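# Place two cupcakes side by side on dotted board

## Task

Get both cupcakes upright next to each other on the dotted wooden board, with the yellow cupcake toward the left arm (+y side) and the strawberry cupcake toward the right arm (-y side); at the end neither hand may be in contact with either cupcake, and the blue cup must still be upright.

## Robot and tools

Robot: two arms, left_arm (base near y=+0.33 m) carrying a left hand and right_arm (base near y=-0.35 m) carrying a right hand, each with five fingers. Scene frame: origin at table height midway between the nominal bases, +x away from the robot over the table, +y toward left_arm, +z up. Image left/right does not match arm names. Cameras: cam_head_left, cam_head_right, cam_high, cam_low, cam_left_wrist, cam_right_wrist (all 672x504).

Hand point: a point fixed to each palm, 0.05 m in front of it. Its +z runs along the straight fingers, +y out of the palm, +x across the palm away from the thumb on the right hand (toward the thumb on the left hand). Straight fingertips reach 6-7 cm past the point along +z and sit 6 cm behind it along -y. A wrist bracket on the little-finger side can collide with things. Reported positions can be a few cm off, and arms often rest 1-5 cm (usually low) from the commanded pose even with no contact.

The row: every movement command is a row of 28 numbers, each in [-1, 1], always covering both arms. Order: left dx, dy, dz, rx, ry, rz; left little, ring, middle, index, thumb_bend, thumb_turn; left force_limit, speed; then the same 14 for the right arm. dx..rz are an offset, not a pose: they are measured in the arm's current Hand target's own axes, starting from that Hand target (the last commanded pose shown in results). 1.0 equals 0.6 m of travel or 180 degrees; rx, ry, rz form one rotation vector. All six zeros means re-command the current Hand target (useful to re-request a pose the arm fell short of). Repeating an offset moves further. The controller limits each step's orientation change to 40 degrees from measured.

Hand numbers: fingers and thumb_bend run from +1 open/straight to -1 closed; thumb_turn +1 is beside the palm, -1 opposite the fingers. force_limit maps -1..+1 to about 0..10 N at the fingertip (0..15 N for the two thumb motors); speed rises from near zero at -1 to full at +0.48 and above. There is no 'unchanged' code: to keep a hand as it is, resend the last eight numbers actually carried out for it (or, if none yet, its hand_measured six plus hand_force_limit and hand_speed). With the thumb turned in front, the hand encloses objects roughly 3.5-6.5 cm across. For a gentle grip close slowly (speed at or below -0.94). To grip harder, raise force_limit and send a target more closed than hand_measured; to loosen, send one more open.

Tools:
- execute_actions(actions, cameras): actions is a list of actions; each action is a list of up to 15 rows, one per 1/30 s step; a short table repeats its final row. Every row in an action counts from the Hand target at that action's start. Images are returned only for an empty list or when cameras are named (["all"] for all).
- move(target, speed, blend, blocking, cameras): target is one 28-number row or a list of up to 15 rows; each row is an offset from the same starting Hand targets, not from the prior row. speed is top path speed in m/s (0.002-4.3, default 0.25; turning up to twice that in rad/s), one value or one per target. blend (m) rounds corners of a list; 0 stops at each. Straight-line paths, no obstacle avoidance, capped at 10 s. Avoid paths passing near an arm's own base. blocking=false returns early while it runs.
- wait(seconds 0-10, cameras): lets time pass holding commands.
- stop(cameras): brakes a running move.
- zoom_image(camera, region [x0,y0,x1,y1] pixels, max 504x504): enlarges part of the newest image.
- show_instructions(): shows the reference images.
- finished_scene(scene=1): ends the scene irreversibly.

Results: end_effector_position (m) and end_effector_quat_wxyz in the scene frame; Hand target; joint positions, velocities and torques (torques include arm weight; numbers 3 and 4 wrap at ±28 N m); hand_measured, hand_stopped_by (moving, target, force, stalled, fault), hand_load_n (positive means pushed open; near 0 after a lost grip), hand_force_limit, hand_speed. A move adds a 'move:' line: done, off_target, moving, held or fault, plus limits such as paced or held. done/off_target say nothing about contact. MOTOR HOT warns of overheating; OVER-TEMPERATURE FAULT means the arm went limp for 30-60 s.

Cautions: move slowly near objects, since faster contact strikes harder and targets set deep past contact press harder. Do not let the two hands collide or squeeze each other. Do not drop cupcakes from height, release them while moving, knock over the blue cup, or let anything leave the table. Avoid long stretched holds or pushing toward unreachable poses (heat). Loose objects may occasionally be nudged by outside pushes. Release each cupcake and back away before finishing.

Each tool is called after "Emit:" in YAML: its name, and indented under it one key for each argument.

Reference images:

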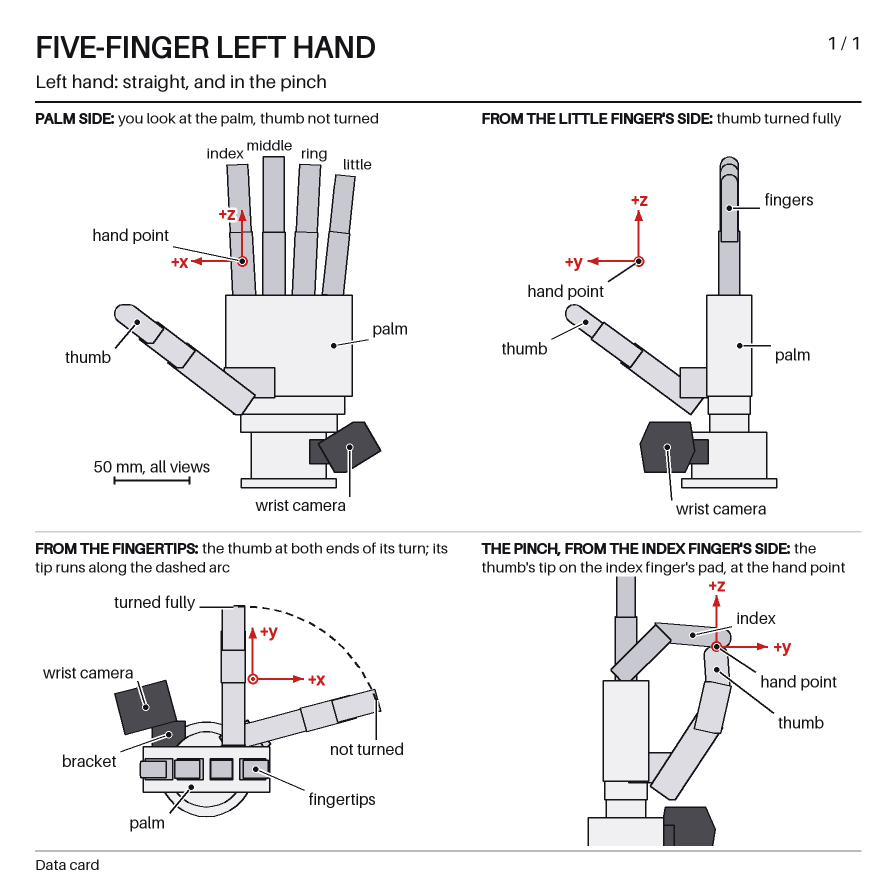

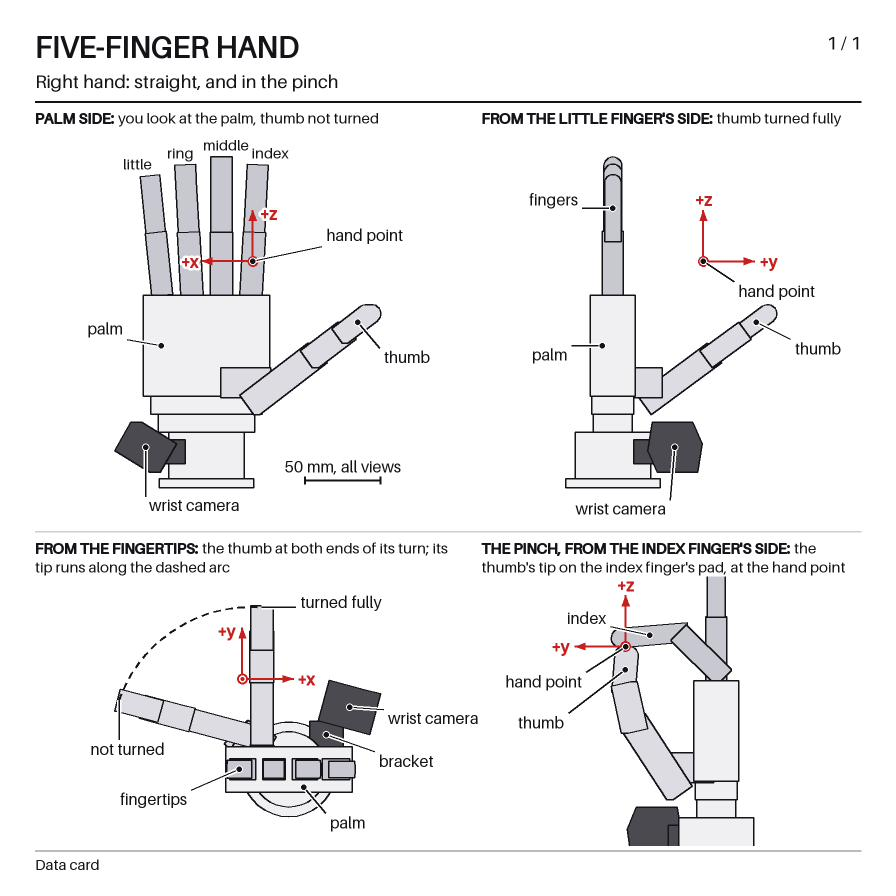

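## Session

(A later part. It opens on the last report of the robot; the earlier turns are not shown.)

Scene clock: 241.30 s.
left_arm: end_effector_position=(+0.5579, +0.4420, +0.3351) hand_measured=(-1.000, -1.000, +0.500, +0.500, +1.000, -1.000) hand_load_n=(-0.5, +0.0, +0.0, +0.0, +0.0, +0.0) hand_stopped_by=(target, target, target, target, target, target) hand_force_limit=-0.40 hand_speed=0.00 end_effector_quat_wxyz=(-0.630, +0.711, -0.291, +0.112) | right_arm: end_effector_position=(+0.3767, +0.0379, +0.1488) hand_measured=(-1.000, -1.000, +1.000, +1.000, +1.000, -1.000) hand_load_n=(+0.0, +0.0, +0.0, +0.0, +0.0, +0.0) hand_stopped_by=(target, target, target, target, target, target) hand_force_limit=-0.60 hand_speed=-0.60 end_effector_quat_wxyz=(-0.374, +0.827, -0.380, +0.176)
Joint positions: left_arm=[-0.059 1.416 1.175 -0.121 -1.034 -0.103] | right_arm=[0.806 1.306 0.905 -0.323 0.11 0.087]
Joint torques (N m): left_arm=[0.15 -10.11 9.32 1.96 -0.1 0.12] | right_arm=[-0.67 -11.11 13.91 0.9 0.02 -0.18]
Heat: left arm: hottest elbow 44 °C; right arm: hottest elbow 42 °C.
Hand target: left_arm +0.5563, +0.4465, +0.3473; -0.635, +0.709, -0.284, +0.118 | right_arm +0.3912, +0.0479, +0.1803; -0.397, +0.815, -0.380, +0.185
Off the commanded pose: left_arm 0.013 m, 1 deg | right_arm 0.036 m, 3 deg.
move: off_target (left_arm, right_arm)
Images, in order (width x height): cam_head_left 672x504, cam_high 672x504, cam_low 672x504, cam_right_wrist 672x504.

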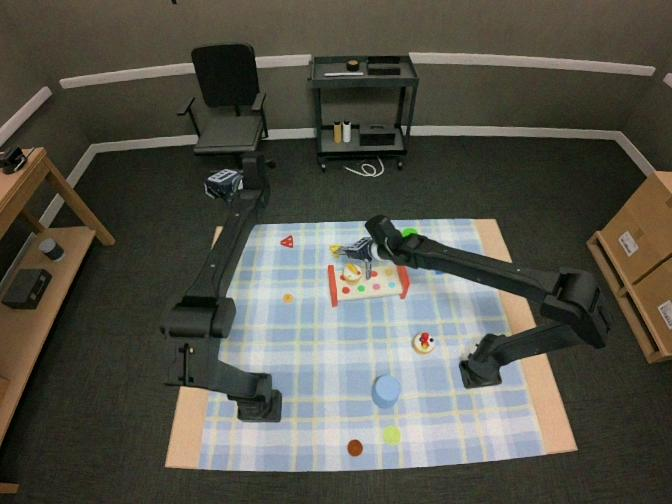

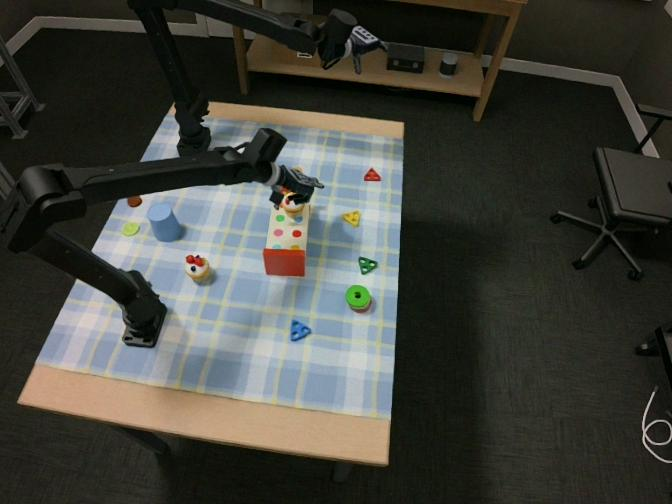

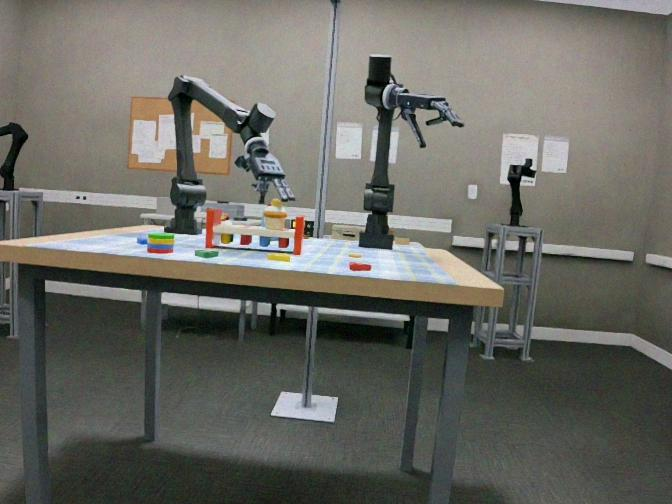

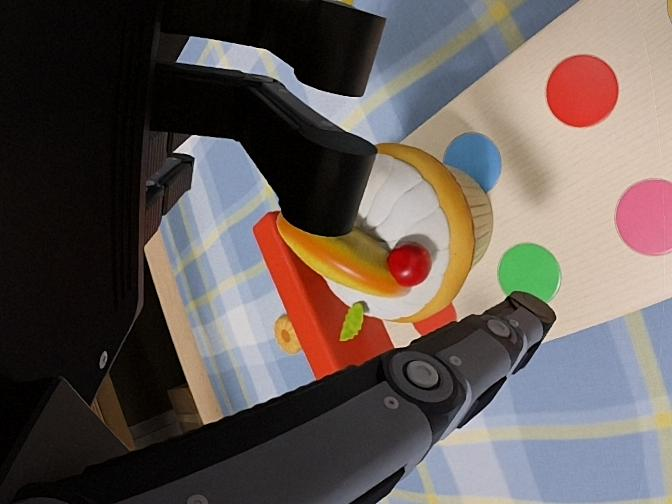

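Emit:
move:
  target:
    - [0,0,0,0,0,0,-1,-1,0.5,0.5,1,-1,-0.4,0,0,-0.1445,-0.1129,0,0,0,-1,-1,1,1,1,-1,-0.6,-0.6]
    - [0.1288,0.0557,-0.5047,-0.0923,0.4063,0.1222,-1,-1,0.5,0.5,1,-1,-0.4,0,0.827,0.1235,-0.456,0,0.2845,0.2224,-1,-1,1,1,1,-1,-0.6,-0.6]
  speed: [0.2,0.3]
  blend: [0.03,0]
  cameras: ["cam_low","cam_left_wrist","cam_head_left","cam_high"]

Scene clock: 263.03 s.
left_arm: end_effector_position=(+0.4403, +0.1569, +0.3237) hand_measured=(-1.000, -1.000, +0.500, +0.500, +1.000, -1.000) hand_load_n=(+0.0, +0.5, +0.0, +0.0, +0.0, +0.0) hand_stopped_by=(target, target, target, target, target, target) hand_force_limit=-0.40 hand_speed=0.00 end_effector_quat_wxyz=(+0.239, -0.530, +0.737, -0.344) | right_arm: end_effector_position=(+0.4921, -0.4897, +0.2605) hand_measured=(-1.000, -1.000, +1.000, +1.000, +1.000, -1.000) hand_load_n=(+0.0, +0.0, +0.0, +0.0, +0.0, +0.0) hand_stopped_by=(target, target, target, target, target, target) hand_force_limit=-0.60 hand_speed=-0.60 end_effector_quat_wxyz=(+0.219, -0.493, +0.768, -0.345)
Joint positions: left_arm=[-0.274 1.197 1.194 -0.704 0.052 0.028] | right_arm=[-0.396 1.12 1.06 -0.67 0.058 0.047]
Joint torques (N m): left_arm=[-1.03 -5.71 14.32 1.36 0.24 0.11] | right_arm=[-0.62 -7.06 15.2 1.85 0.01 -0.2]
Heat: left arm: hottest elbow 44 °C; right arm: hottest elbow 44 °C.
Hand target: left_arm +0.4507, +0.1507, +0.3502; +0.251, -0.515, +0.737, -0.359 | right_arm +0.5104, -0.5001, +0.2900; +0.235, -0.483, +0.758, -0.369
Off the commanded pose: left_arm 0.029 m, 3 deg | right_arm 0.036 m, 4 deg.
move: off_target (left_arm, right_arm)
Images, in order (width x height): cam_head_left 672x504, cam_high 672x504, cam_low 672x504, cam_left_wrist 672x504.

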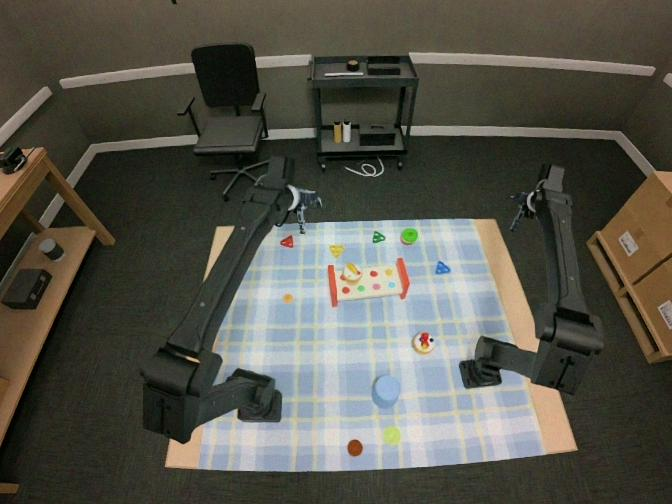

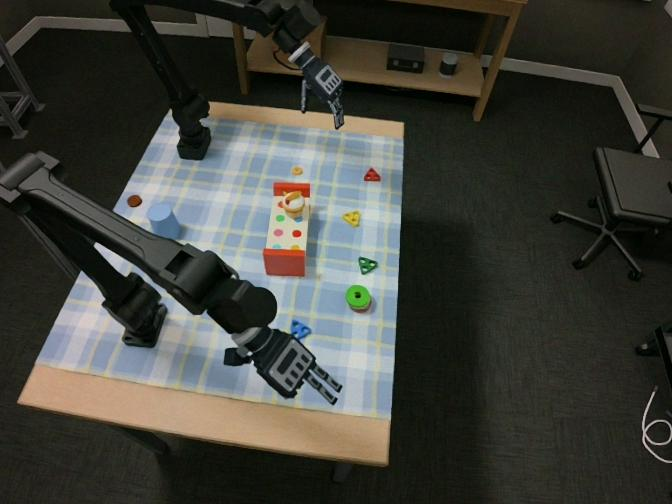

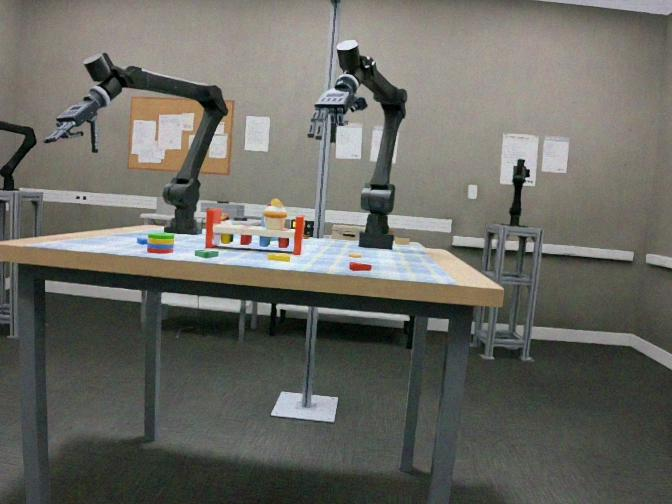

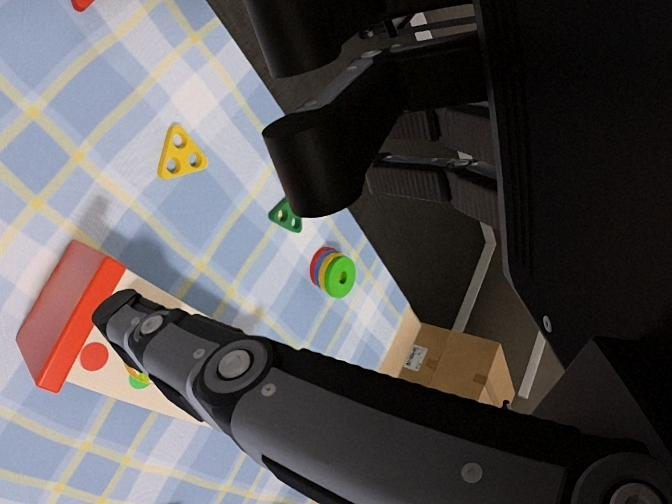

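Emit:
move:
  target: [0.711,0.268,-0.0995,0,0.2145,0.1677,-1,-1,0.5,0.5,1,-1,-0.4,0,0,0,0,0,0,0,-1,-1,1,1,1,-1,-0.6,-0.6]
  speed: 0.3
  cameras: ["cam_low","cam_left_wrist","cam_head_left","cam_high"]

Scene clock: 268.00 s.
left_arm: end_effector_position=(+0.1595, -0.1798, +0.2320) hand_measured=(-1.000, -1.000, +0.500, +0.500, +1.000, -1.000) hand_load_n=(+0.0, +0.0, +0.0, +0.0, +0.0, +0.0) hand_stopped_by=(target, target, target, target, target, target) hand_force_limit=-0.40 hand_speed=0.00 end_effector_quat_wxyz=(+0.074, -0.166, +0.897, -0.402) | right_arm: end_effector_position=(+0.4921, -0.4898, +0.2607) hand_measured=(-1.000, -1.000, +1.000, +1.000, +1.000, -1.000) hand_load_n=(+0.0, +0.0, +0.0, +0.0, +0.0, +0.0) hand_stopped_by=(target, target, target, target, target, target) hand_force_limit=-0.60 hand_speed=-0.60 end_effector_quat_wxyz=(+0.219, -0.493, +0.768, -0.345)
Joint positions: left_arm=[-1.161 1.361 1.105 -0.473 0.035 0.031] | right_arm=[-0.396 1.12 1.06 -0.67 0.058 0.047]
Joint torques (N m): left_arm=[-0.56 -7.88 13.74 2.06 0.11 -0.09] | right_arm=[-0.56 -6.83 15.16 1.88 0.02 -0.21]
Heat: left arm: hottest elbow 44 °C; right arm: hottest elbow 44 °C.
Hand target: left_arm +0.1670, -0.1999, +0.2601; +0.080, -0.163, +0.884, -0.431 | right_arm +0.5104, -0.5001, +0.2901; +0.235, -0.483, +0.758, -0.369
Off the commanded pose: left_arm 0.035 m, 4 deg | right_arm 0.036 m, 4 deg.
move: off_target (left_arm, right_arm)
Images, in order (width x height): cam_head_left 672x504, cam_high 672x504, cam_low 672x504, cam_left_wrist 672x504.

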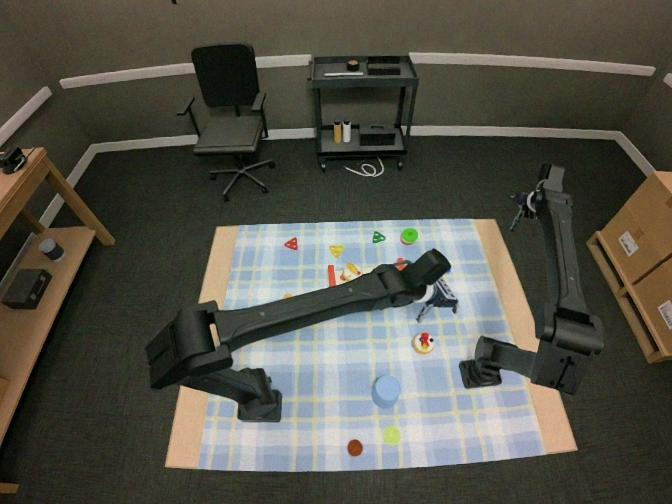

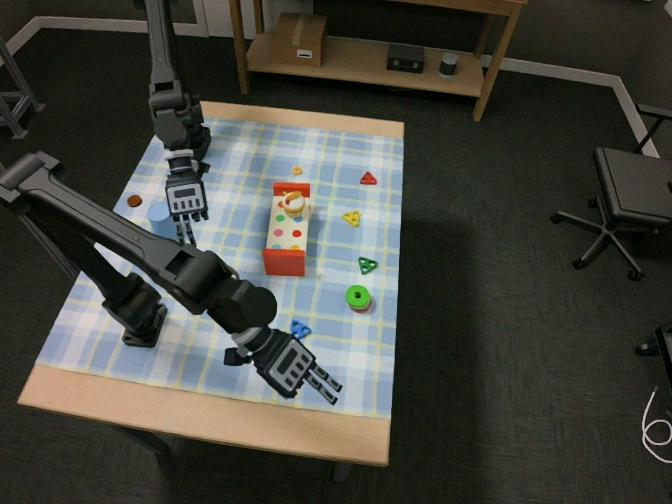

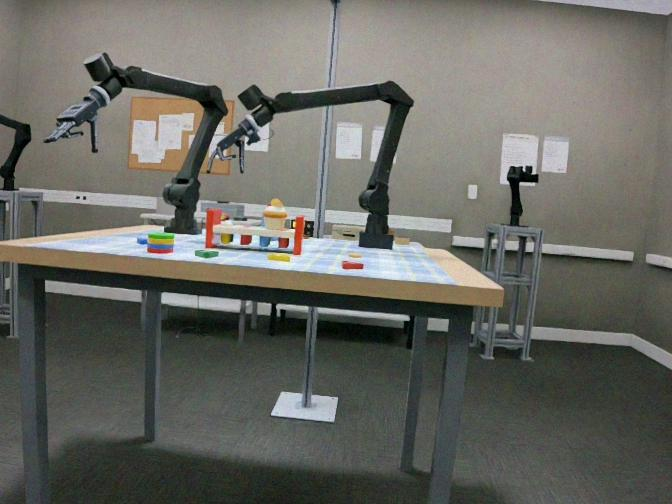

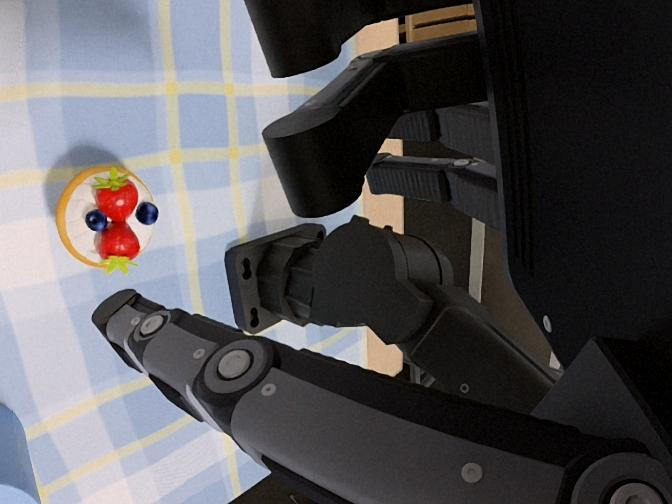

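Emit:
zoom_image:
  camera: "cam_head_left"
  region: [380, 260, 500, 360]

Emit:
zoom_image:
  camera: "cam_high"
  region: [130, 170, 270, 290]

Scaled by 4.200 from the camera's 672x504 image, which has a finer 960x720 frame.

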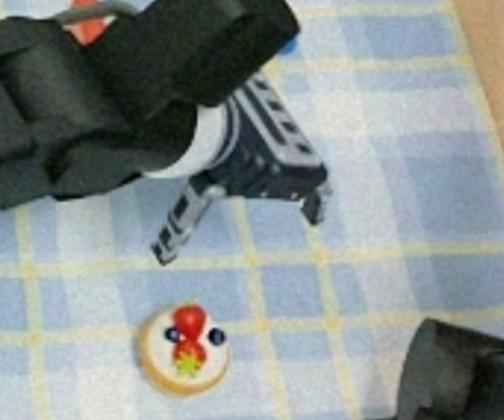

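Scaled by 3.600 from the camera's 672x504 image, which has a finer 960x720 frame.

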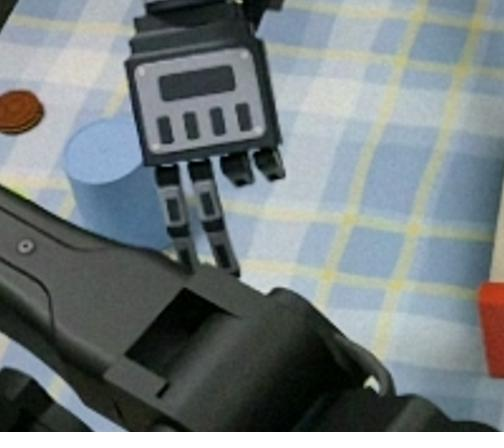

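Emit:
move:
  target: [0.0045,0.1477,0.136,0,0,0,-1,-1,0.5,0.5,1,-1,-0.4,0,0,0,0,0,0,0,-1,-1,1,1,1,-1,-0.6,-0.6]
  speed: 0.15
  cameras: ["cam_low","cam_left_wrist","cam_head_left","cam_high"]

Emit:
zoom_image:
  camera: "cam_head_left"
  region: [370, 280, 490, 380]

Scene clock: 280.50 s.
left_arm: end_effector_position=(+0.1697, -0.2025, +0.1355) hand_measured=(-1.000, -1.000, +0.500, +0.500, +1.000, -1.000) hand_load_n=(+0.0, +0.0, +0.0, +0.0, +0.0, +0.0) hand_stopped_by=(target, target, target, target, target, target) hand_force_limit=-0.40 hand_speed=0.00 end_effector_quat_wxyz=(+0.079, -0.164, +0.888, -0.421) | right_arm: end_effector_position=(+0.4921, -0.4898, +0.2607) hand_measured=(-1.000, -1.000, +1.000, +1.000, +1.000, -1.000) hand_load_n=(+0.0, +0.0, +0.0, +0.0, +0.0, +0.0) hand_stopped_by=(target, target, target, target, target, target) hand_force_limit=-0.60 hand_speed=-0.60 end_effector_quat_wxyz=(+0.219, -0.493, +0.768, -0.345)
Joint positions: left_arm=[-1.161 1.512 0.969 -0.142 0.033 0.031] | right_arm=[-0.396 1.12 1.06 -0.67 0.058 0.047]
Joint torques (N m): left_arm=[-1.2 -9.11 8.83 2.19 -0.06 -0.13] | right_arm=[-0.5 -6.89 15.19 1.89 0.01 -0.2]
Heat: left arm: hottest elbow 45 °C; right arm: hottest elbow 44 °C.
Hand target: left_arm +0.1680, -0.2098, +0.1398; +0.080, -0.163, +0.884, -0.431 | right_arm +0.5104, -0.5001, +0.2901; +0.235, -0.483, +0.758, -0.369
Off the commanded pose: left_arm 0.009 m, 1 deg | right_arm 0.036 m, 4 deg.
move: off_target (right_arm)
Images, in order (width x height): cam_head_left 672x504, cam_high 672x504, cam_low 672x504, cam_left_wrist 672x504.

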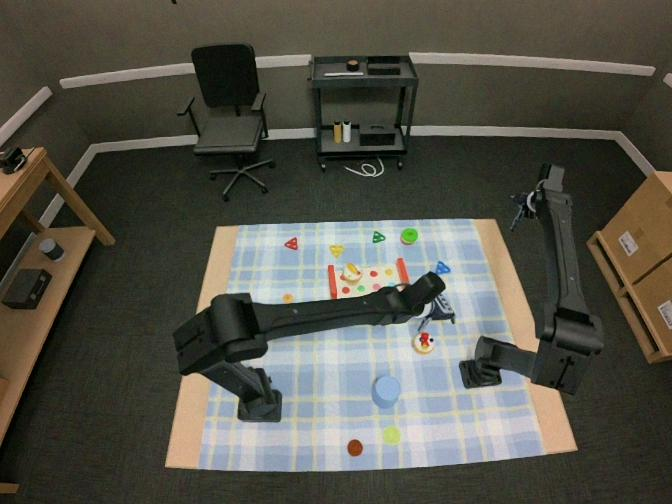

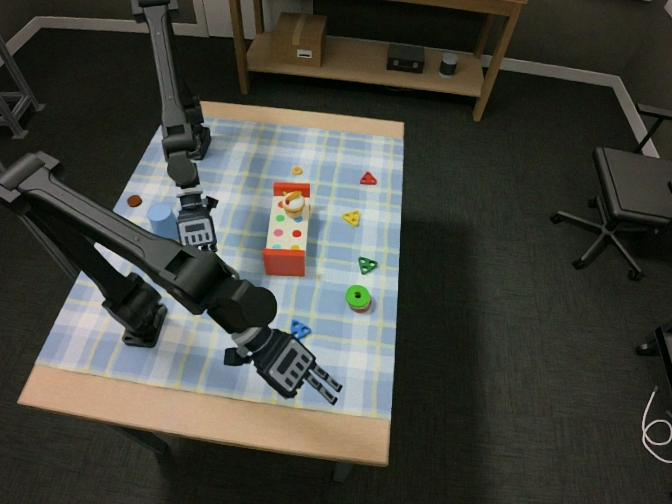

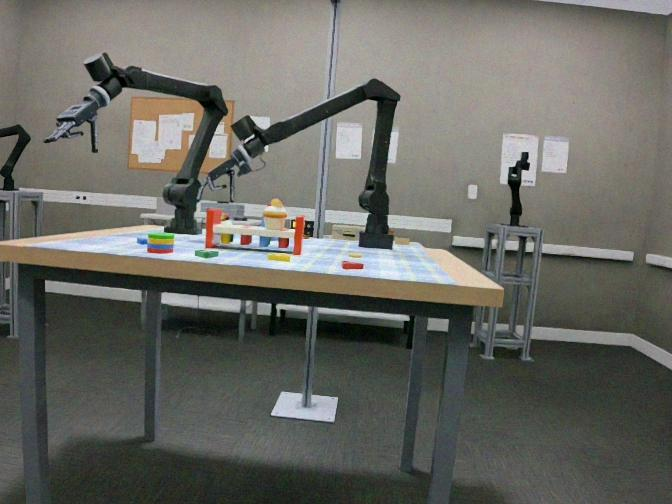

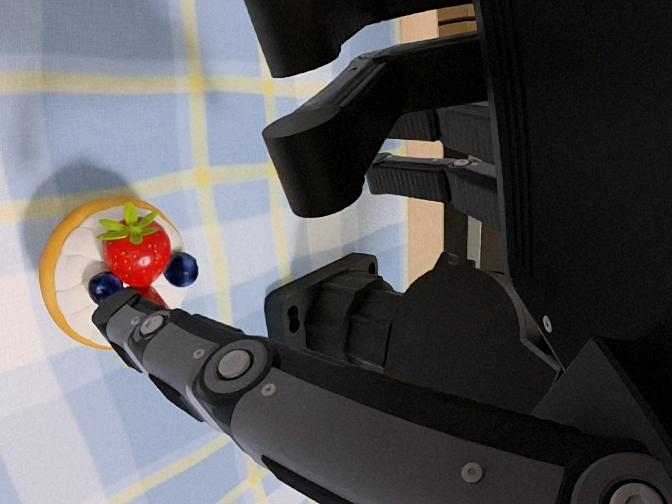

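Scaled by 4.200 from the camera's 672x504 image, which has a finer 960x720 frame.

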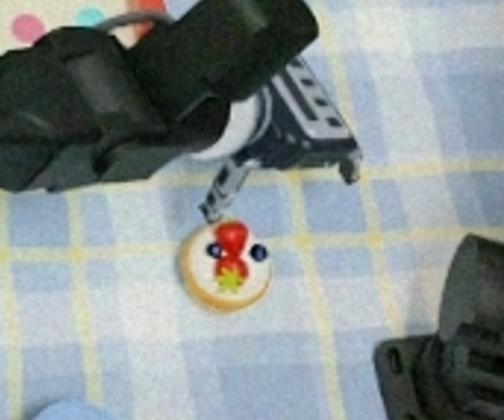

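Emit:
move:
  target: [0.0143,0.0767,0.0421,0,0,0,-1,-1,0.5,0.5,1,-1,-0.4,0,0,0,0,0,0,0,-1,-1,1,1,1,-1,-0.6,-0.6]
  speed: 0.08
  cameras: ["cam_left_wrist","cam_head_left","cam_low"]

Emit:
zoom_image:
  camera: "cam_head_left"
  region: [370, 280, 490, 380]

Scene clock: 290.20 s.
left_arm: end_effector_position=(+0.1600, -0.1983, +0.0862) hand_measured=(-1.000, -1.000, +0.500, +0.500, +1.000, -1.000) hand_load_n=(+0.0, +0.0, +0.0, +0.0, +0.0, +0.0) hand_stopped_by=(target, target, target, target, target, target) hand_force_limit=-0.40 hand_speed=0.00 end_effector_quat_wxyz=(+0.082, -0.160, +0.888, -0.423) | right_arm: end_effector_position=(+0.4921, -0.4898, +0.2607) hand_measured=(-1.000, -1.000, +1.000, +1.000, +1.000, -1.000) hand_load_n=(+0.0, +0.0, +0.0, +0.0, +0.0, +0.0) hand_stopped_by=(target, target, target, target, target, target) hand_force_limit=-0.60 hand_speed=-0.60 end_effector_quat_wxyz=(+0.219, -0.493, +0.768, -0.345)
Joint positions: left_arm=[-1.178 1.576 0.883 0.013 0.019 0.028] | right_arm=[-0.396 1.12 1.06 -0.67 0.058 0.047]
Joint torques (N m): left_arm=[-1.2 -9.05 7.94 2.13 -0.08 -0.22] | right_arm=[-0.38 -7.12 15.2 1.89 0.03 -0.19]
Heat: left arm: hottest elbow 45 °C; right arm: hottest elbow 45 °C.
Hand target: left_arm +0.1570, -0.2050, +0.0882; +0.080, -0.163, +0.884, -0.431 | right_arm +0.5104, -0.5001, +0.2901; +0.235, -0.483, +0.758, -0.369
Off the commanded pose: left_arm 0.008 m, 1 deg | right_arm 0.036 m, 4 deg.
move: off_target (right_arm)
Images, in order (width x height): cam_head_left 672x504, cam_low 672x504, cam_left_wrist 672x504.

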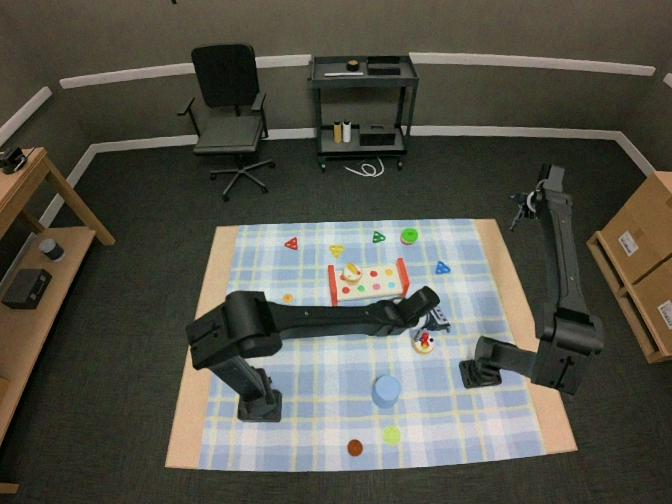

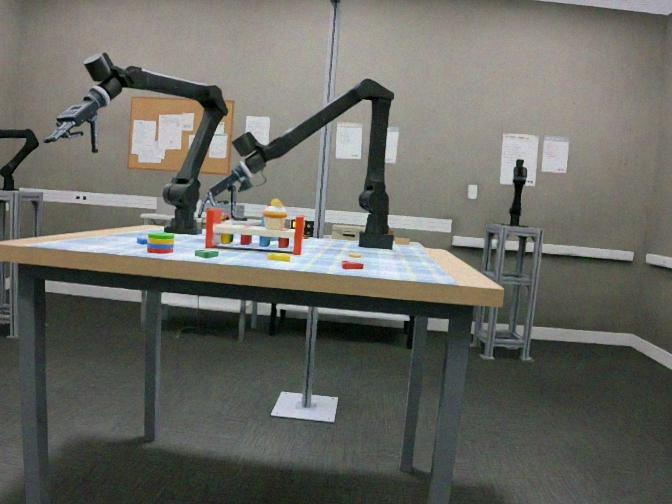

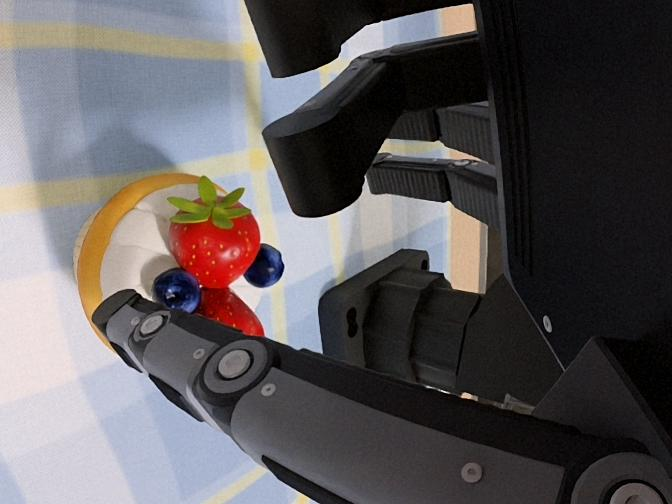

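Scaled by 4.200 from the camera's 672x504 image, which has a finer 960x720 frame.

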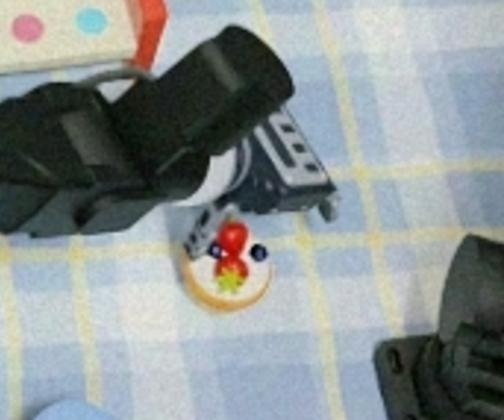

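Emit:
move:
  target: [0.015,0.0206,-0.0263,0,0,0,-1,-1,0.5,0.5,1,-1,-0.4,0,0,0,0,0,0,0,-1,-1,1,1,1,-1,-0.6,-0.6]
  speed: 0.08
  cameras: ["cam_left_wrist","cam_head_left","cam_low"]

Emit:
zoom_image:
  camera: "cam_head_left"
  region: [370, 280, 490, 380]

Emit:
zoom_image:
  camera: "cam_low"
  region: [170, 170, 290, 250]

Scene clock: 307.20 s.
left_arm: end_effector_position=(+0.1438, -0.1821, +0.0760) hand_measured=(-1.000, -1.000, +0.500, +0.500, +1.000, -1.000) hand_load_n=(+0.0, +0.0, +0.0, +0.0, +0.0, -0.5) hand_stopped_by=(target, target, target, target, target, target) hand_force_limit=-0.40 hand_speed=0.00 end_effector_quat_wxyz=(+0.080, -0.160, +0.892, -0.415) | right_arm: end_effector_position=(+0.4921, -0.4898, +0.2607) hand_measured=(-1.000, -1.000, +1.000, +1.000, +1.000, -1.000) hand_load_n=(+0.0, +0.0, +0.0, +0.0, +0.0, +0.0) hand_stopped_by=(target, target, target, target, target, target) hand_force_limit=-0.60 hand_speed=-0.60 end_effector_quat_wxyz=(+0.219, -0.493, +0.768, -0.345)
Joint positions: left_arm=[-1.199 1.55 0.829 0.024 0.004 0.016] | right_arm=[-0.396 1.12 1.06 -0.67 0.058 0.047]
Joint torques (N m): left_arm=[-1.26 -10.17 7.6 2.11 -0.09 -0.24] | right_arm=[-0.56 -7 15.12 1.88 0.01 -0.21]
Heat: left arm: hottest elbow 44 °C; right arm: hottest elbow 46 °C.
Hand target: left_arm +0.1414, -0.1894, +0.0880; +0.080, -0.163, +0.884, -0.431 | right_arm +0.5104, -0.5001, +0.2901; +0.235, -0.483, +0.758, -0.369
Off the commanded pose: left_arm 0.014 m, 2 deg | right_arm 0.036 m, 4 deg.
move: off_target (left_arm, right_arm)
Images, in order (width x height): cam_head_left 672x504, cam_low 672x504, cam_left_wrist 672x504.

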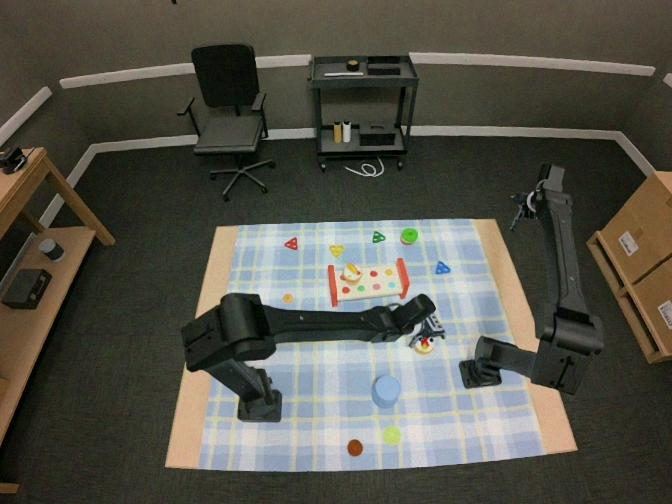

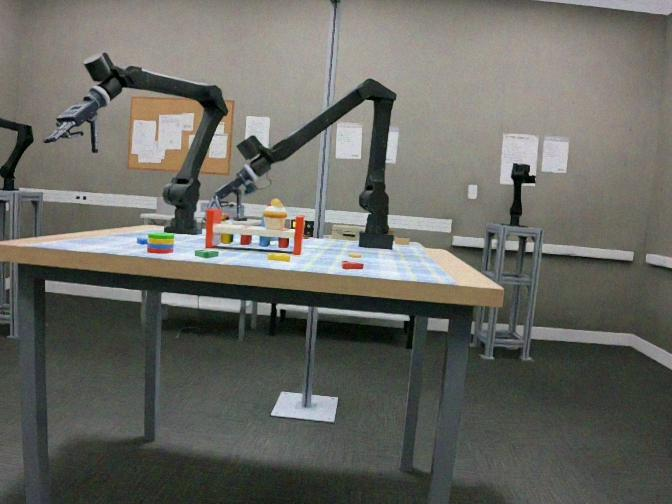

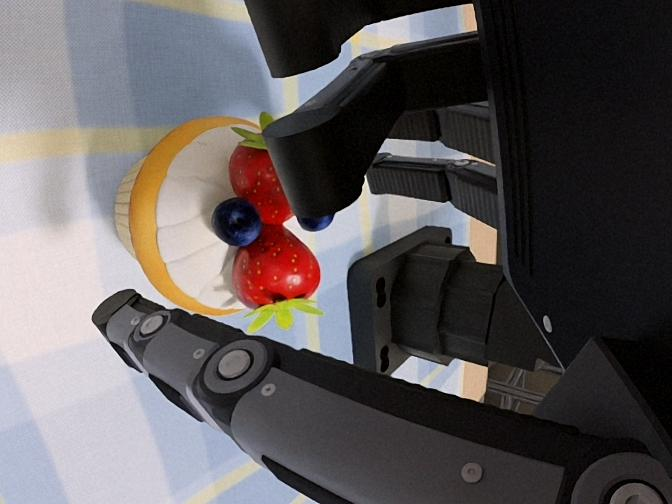

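Scaled by 4.200 from the camera's 672x504 image, which has a finer 960x720 frame.

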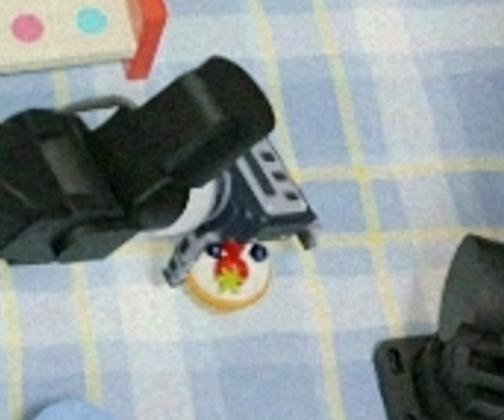

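Scaled by 4.200 from the camera's 672x504 image, which has a finer 960x720 frame.

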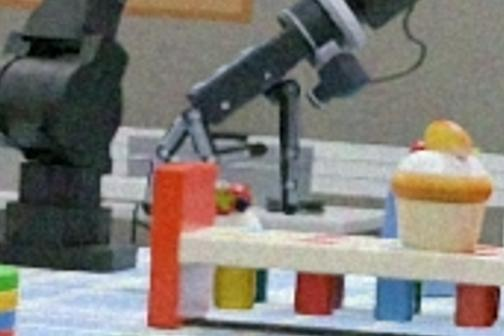

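Emit:
move:
  target: [0,0.0303,0.0153,0,0,0,-1,-1,0.5,0.5,1,-1,-0.4,0,0,0,0,0,0,0,-1,-1,1,1,1,-1,-0.6,-0.6]
  speed: 0.06
  cameras: ["cam_left_wrist","cam_head_left","cam_low"]

Emit:
zoom_image:
  camera: "cam_head_left"
  region: [370, 280, 490, 380]

Scene clock: 312.43 s.
left_arm: end_effector_position=(+0.1428, -0.1800, +0.0672) hand_measured=(-1.000, -1.000, +0.500, +0.500, +1.000, -1.000) hand_load_n=(+0.0, +0.0, +0.0, +0.0, +0.0, +0.0) hand_stopped_by=(target, target, target, target, target, target) hand_force_limit=-0.40 hand_speed=0.00 end_effector_quat_wxyz=(+0.082, -0.160, +0.888, -0.424) | right_arm: end_effector_position=(+0.4921, -0.4898, +0.2607) hand_measured=(-1.000, -1.000, +1.000, +1.000, +1.000, -1.000) hand_load_n=(+0.0, +0.0, +0.0, +0.0, +0.0, +0.0) hand_stopped_by=(target, target, target, target, target, target) hand_force_limit=-0.60 hand_speed=-0.60 end_effector_quat_wxyz=(+0.219, -0.493, +0.768, -0.345)
Joint positions: left_arm=[-1.199 1.56 0.797 0.086 0.003 0.016] | right_arm=[-0.396 1.12 1.06 -0.67 0.058 0.047]
Joint torques (N m): left_arm=[-1.2 -8.23 7.46 2.02 -0.09 -0.23] | right_arm=[-0.5 -6.89 15.15 1.91 0.02 -0.19]
Heat: left arm: hottest elbow 44 °C; right arm: hottest elbow 46 °C.
Hand target: left_arm +0.1399, -0.1858, +0.0680; +0.080, -0.163, +0.884, -0.431 | right_arm +0.5104, -0.5001, +0.2901; +0.235, -0.483, +0.758, -0.369
Off the commanded pose: left_arm 0.006 m, 1 deg | right_arm 0.036 m, 4 deg.
move: off_target (right_arm)
Images, in order (width x height): cam_head_left 672x504, cam_low 672x504, cam_left_wrist 672x504.

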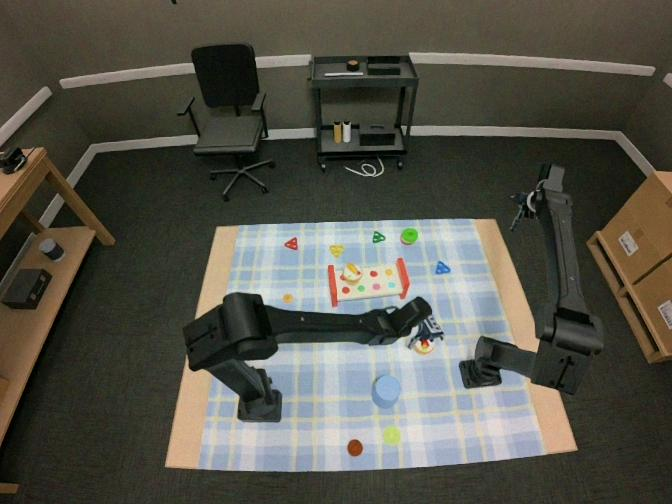

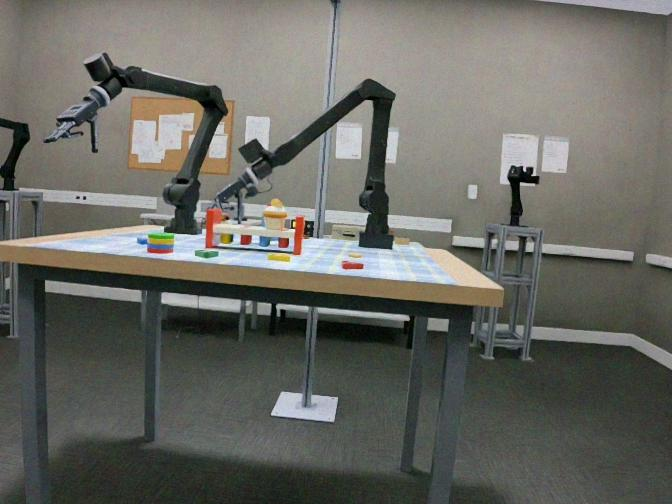

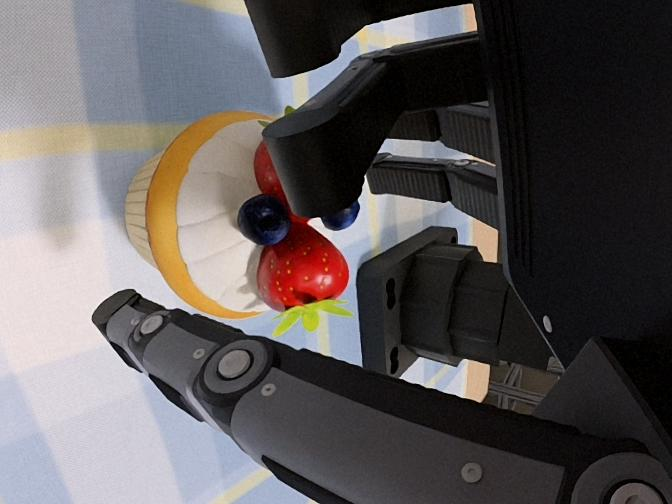

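Scaled by 4.200 from the camera's 672x504 image, which has a finer 960x720 frame.

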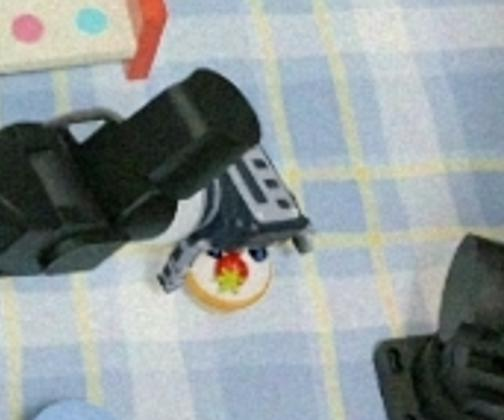

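Emit:
move:
  target: [0,0.0381,0.0298,0,0,0,-1,-1,0.5,0.5,1,-1,-0.4,0,0,0,0,0,0,0,-1,-1,1,1,1,-1,-0.6,-0.6]
  speed: 0.06
  cameras: ["cam_left_wrist","cam_head_left","cam_low"]

Emit:
zoom_image:
  camera: "cam_head_left"
  region: [370, 280, 490, 380]

Scene clock: 315.13 s.
left_arm: end_effector_position=(+0.1458, -0.1861, +0.0495) hand_measured=(-1.000, -1.000, +0.500, +0.500, +1.000, -1.000) hand_load_n=(+0.0, -1.0, +0.0, +0.0, +0.0, +0.0) hand_stopped_by=(target, target, target, target, target, target) hand_force_limit=-0.40 hand_speed=0.00 end_effector_quat_wxyz=(+0.086, -0.159, +0.881, -0.436) | right_arm: end_effector_position=(+0.4921, -0.4898, +0.2607) hand_measured=(-1.000, -1.000, +1.000, +1.000, +1.000, -1.000) hand_load_n=(+0.0, +0.0, +0.0, +0.0, +0.0, +0.0) hand_stopped_by=(target, target, target, target, target, target) hand_force_limit=-0.60 hand_speed=-0.60 end_effector_quat_wxyz=(+0.219, -0.493, +0.768, -0.345)
Joint positions: left_arm=[-1.199 1.613 0.78 0.184 0 0.016] | right_arm=[-0.396 1.12 1.06 -0.67 0.058 0.047]
Joint torques (N m): left_arm=[-1.2 -7.59 6.48 1.92 0.02 -0.23] | right_arm=[-0.5 -6.89 15.23 1.95 0.02 -0.2]
Heat: left arm: hottest elbow 44 °C; right arm: hottest elbow 46 °C.
Hand target: left_arm +0.1399, -0.1859, +0.0391; +0.080, -0.163, +0.884, -0.431 | right_arm +0.5104, -0.5001, +0.2901; +0.235, -0.483, +0.758, -0.369
Off the commanded pose: left_arm 0.012 m, 1 deg | right_arm 0.036 m, 4 deg.
move: off_target (left_arm, right_arm)
Images, in order (width x height): cam_head_left 672x504, cam_low 672x504, cam_left_wrist 672x504.

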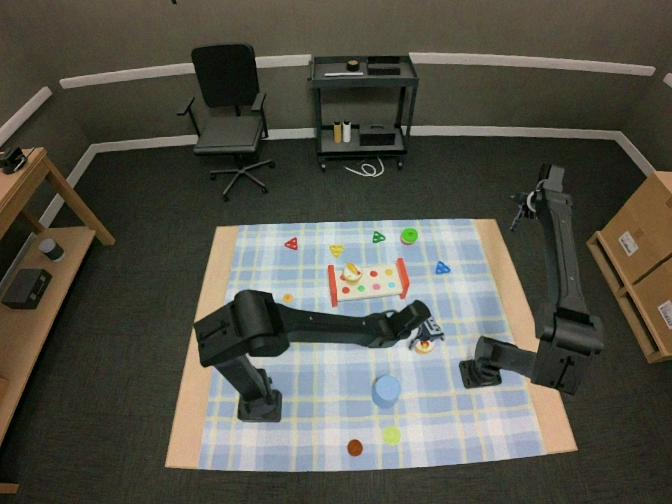

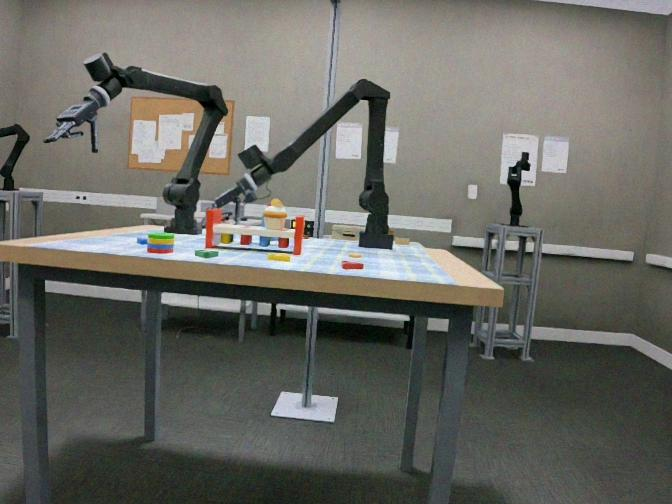

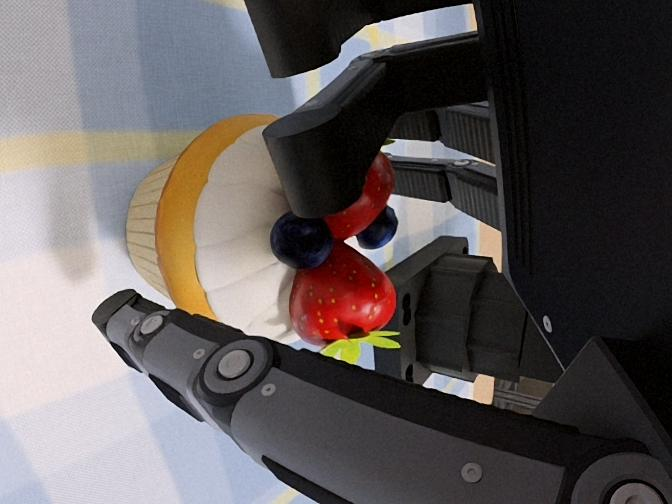

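Scaled by 4.200 from the camera's 672x504 image, which has a finer 960x720 frame.

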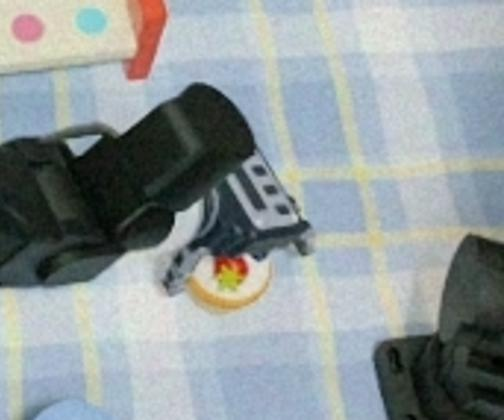

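Emit:
move:
  target: [0.001,0.0327,-0.0067,0,0,0,-1,-1,0.5,0.5,1,-1,-0.4,0,0,0,0,0,0,0,-1,-1,1,1,1,-1,-0.6,-0.6]
  speed: 0.05
  cameras: ["cam_left_wrist","cam_head_left"]

Emit:
zoom_image:
  camera: "cam_head_left"
  region: [370, 280, 490, 380]

Scene clock: 320.47 s.
left_arm: end_effector_position=(+0.1456, -0.1848, +0.0483) hand_measured=(-1.000, -1.000, +0.500, +0.500, +1.000, -1.000) hand_load_n=(+0.0, -2.5, +0.0, +0.0, +0.0, +0.0) hand_stopped_by=(target, target, target, target, target, target) hand_force_limit=-0.40 hand_speed=0.00 end_effector_quat_wxyz=(+0.090, -0.158, +0.872, -0.454) | right_arm: end_effector_position=(+0.4921, -0.4898, +0.2607) hand_measured=(-1.000, -1.000, +1.000, +1.000, +1.000, -1.000) hand_load_n=(+0.0, +0.0, +0.0, +0.0, +0.0, +0.0) hand_stopped_by=(target, target, target, target, target, target) hand_force_limit=-0.60 hand_speed=-0.60 end_effector_quat_wxyz=(+0.219, -0.493, +0.768, -0.345)
Joint positions: left_arm=[-1.199 1.613 0.746 0.257 -0.001 0.016] | right_arm=[-0.396 1.12 1.06 -0.67 0.058 0.047]
Joint torques (N m): left_arm=[-1.26 -7.41 4.66 1.2 0.03 -0.23] | right_arm=[-0.5 -6.77 15.16 1.88 0.02 -0.19]
Heat: left arm: hottest elbow 43 °C; right arm: hottest elbow 46 °C.
Hand target: left_arm +0.1339, -0.1718, +0.0261; +0.080, -0.163, +0.884, -0.431 | right_arm +0.5104, -0.5001, +0.2901; +0.235, -0.483, +0.758, -0.369
Off the commanded pose: left_arm 0.028 m, 3 deg | right_arm 0.036 m, 4 deg.
move: off_target (left_arm, right_arm)
Images, in order (width x height): cam_head_left 672x504, cam_left_wrist 672x504.

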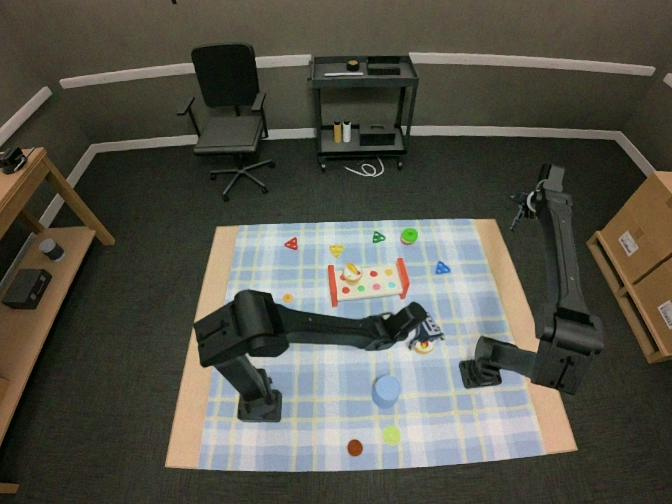

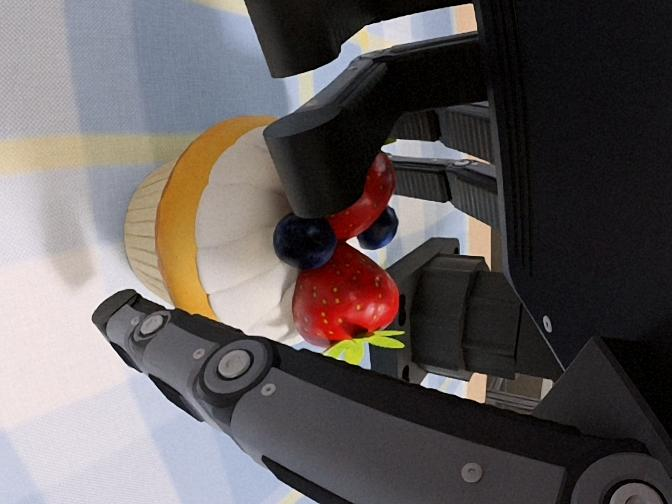

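Scaled by 4.200 from the camera's 672x504 image, which has a finer 960x720 frame.

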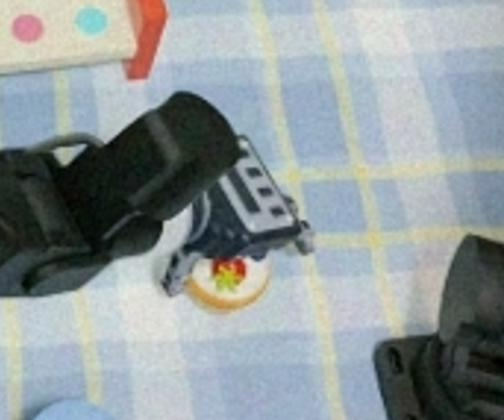

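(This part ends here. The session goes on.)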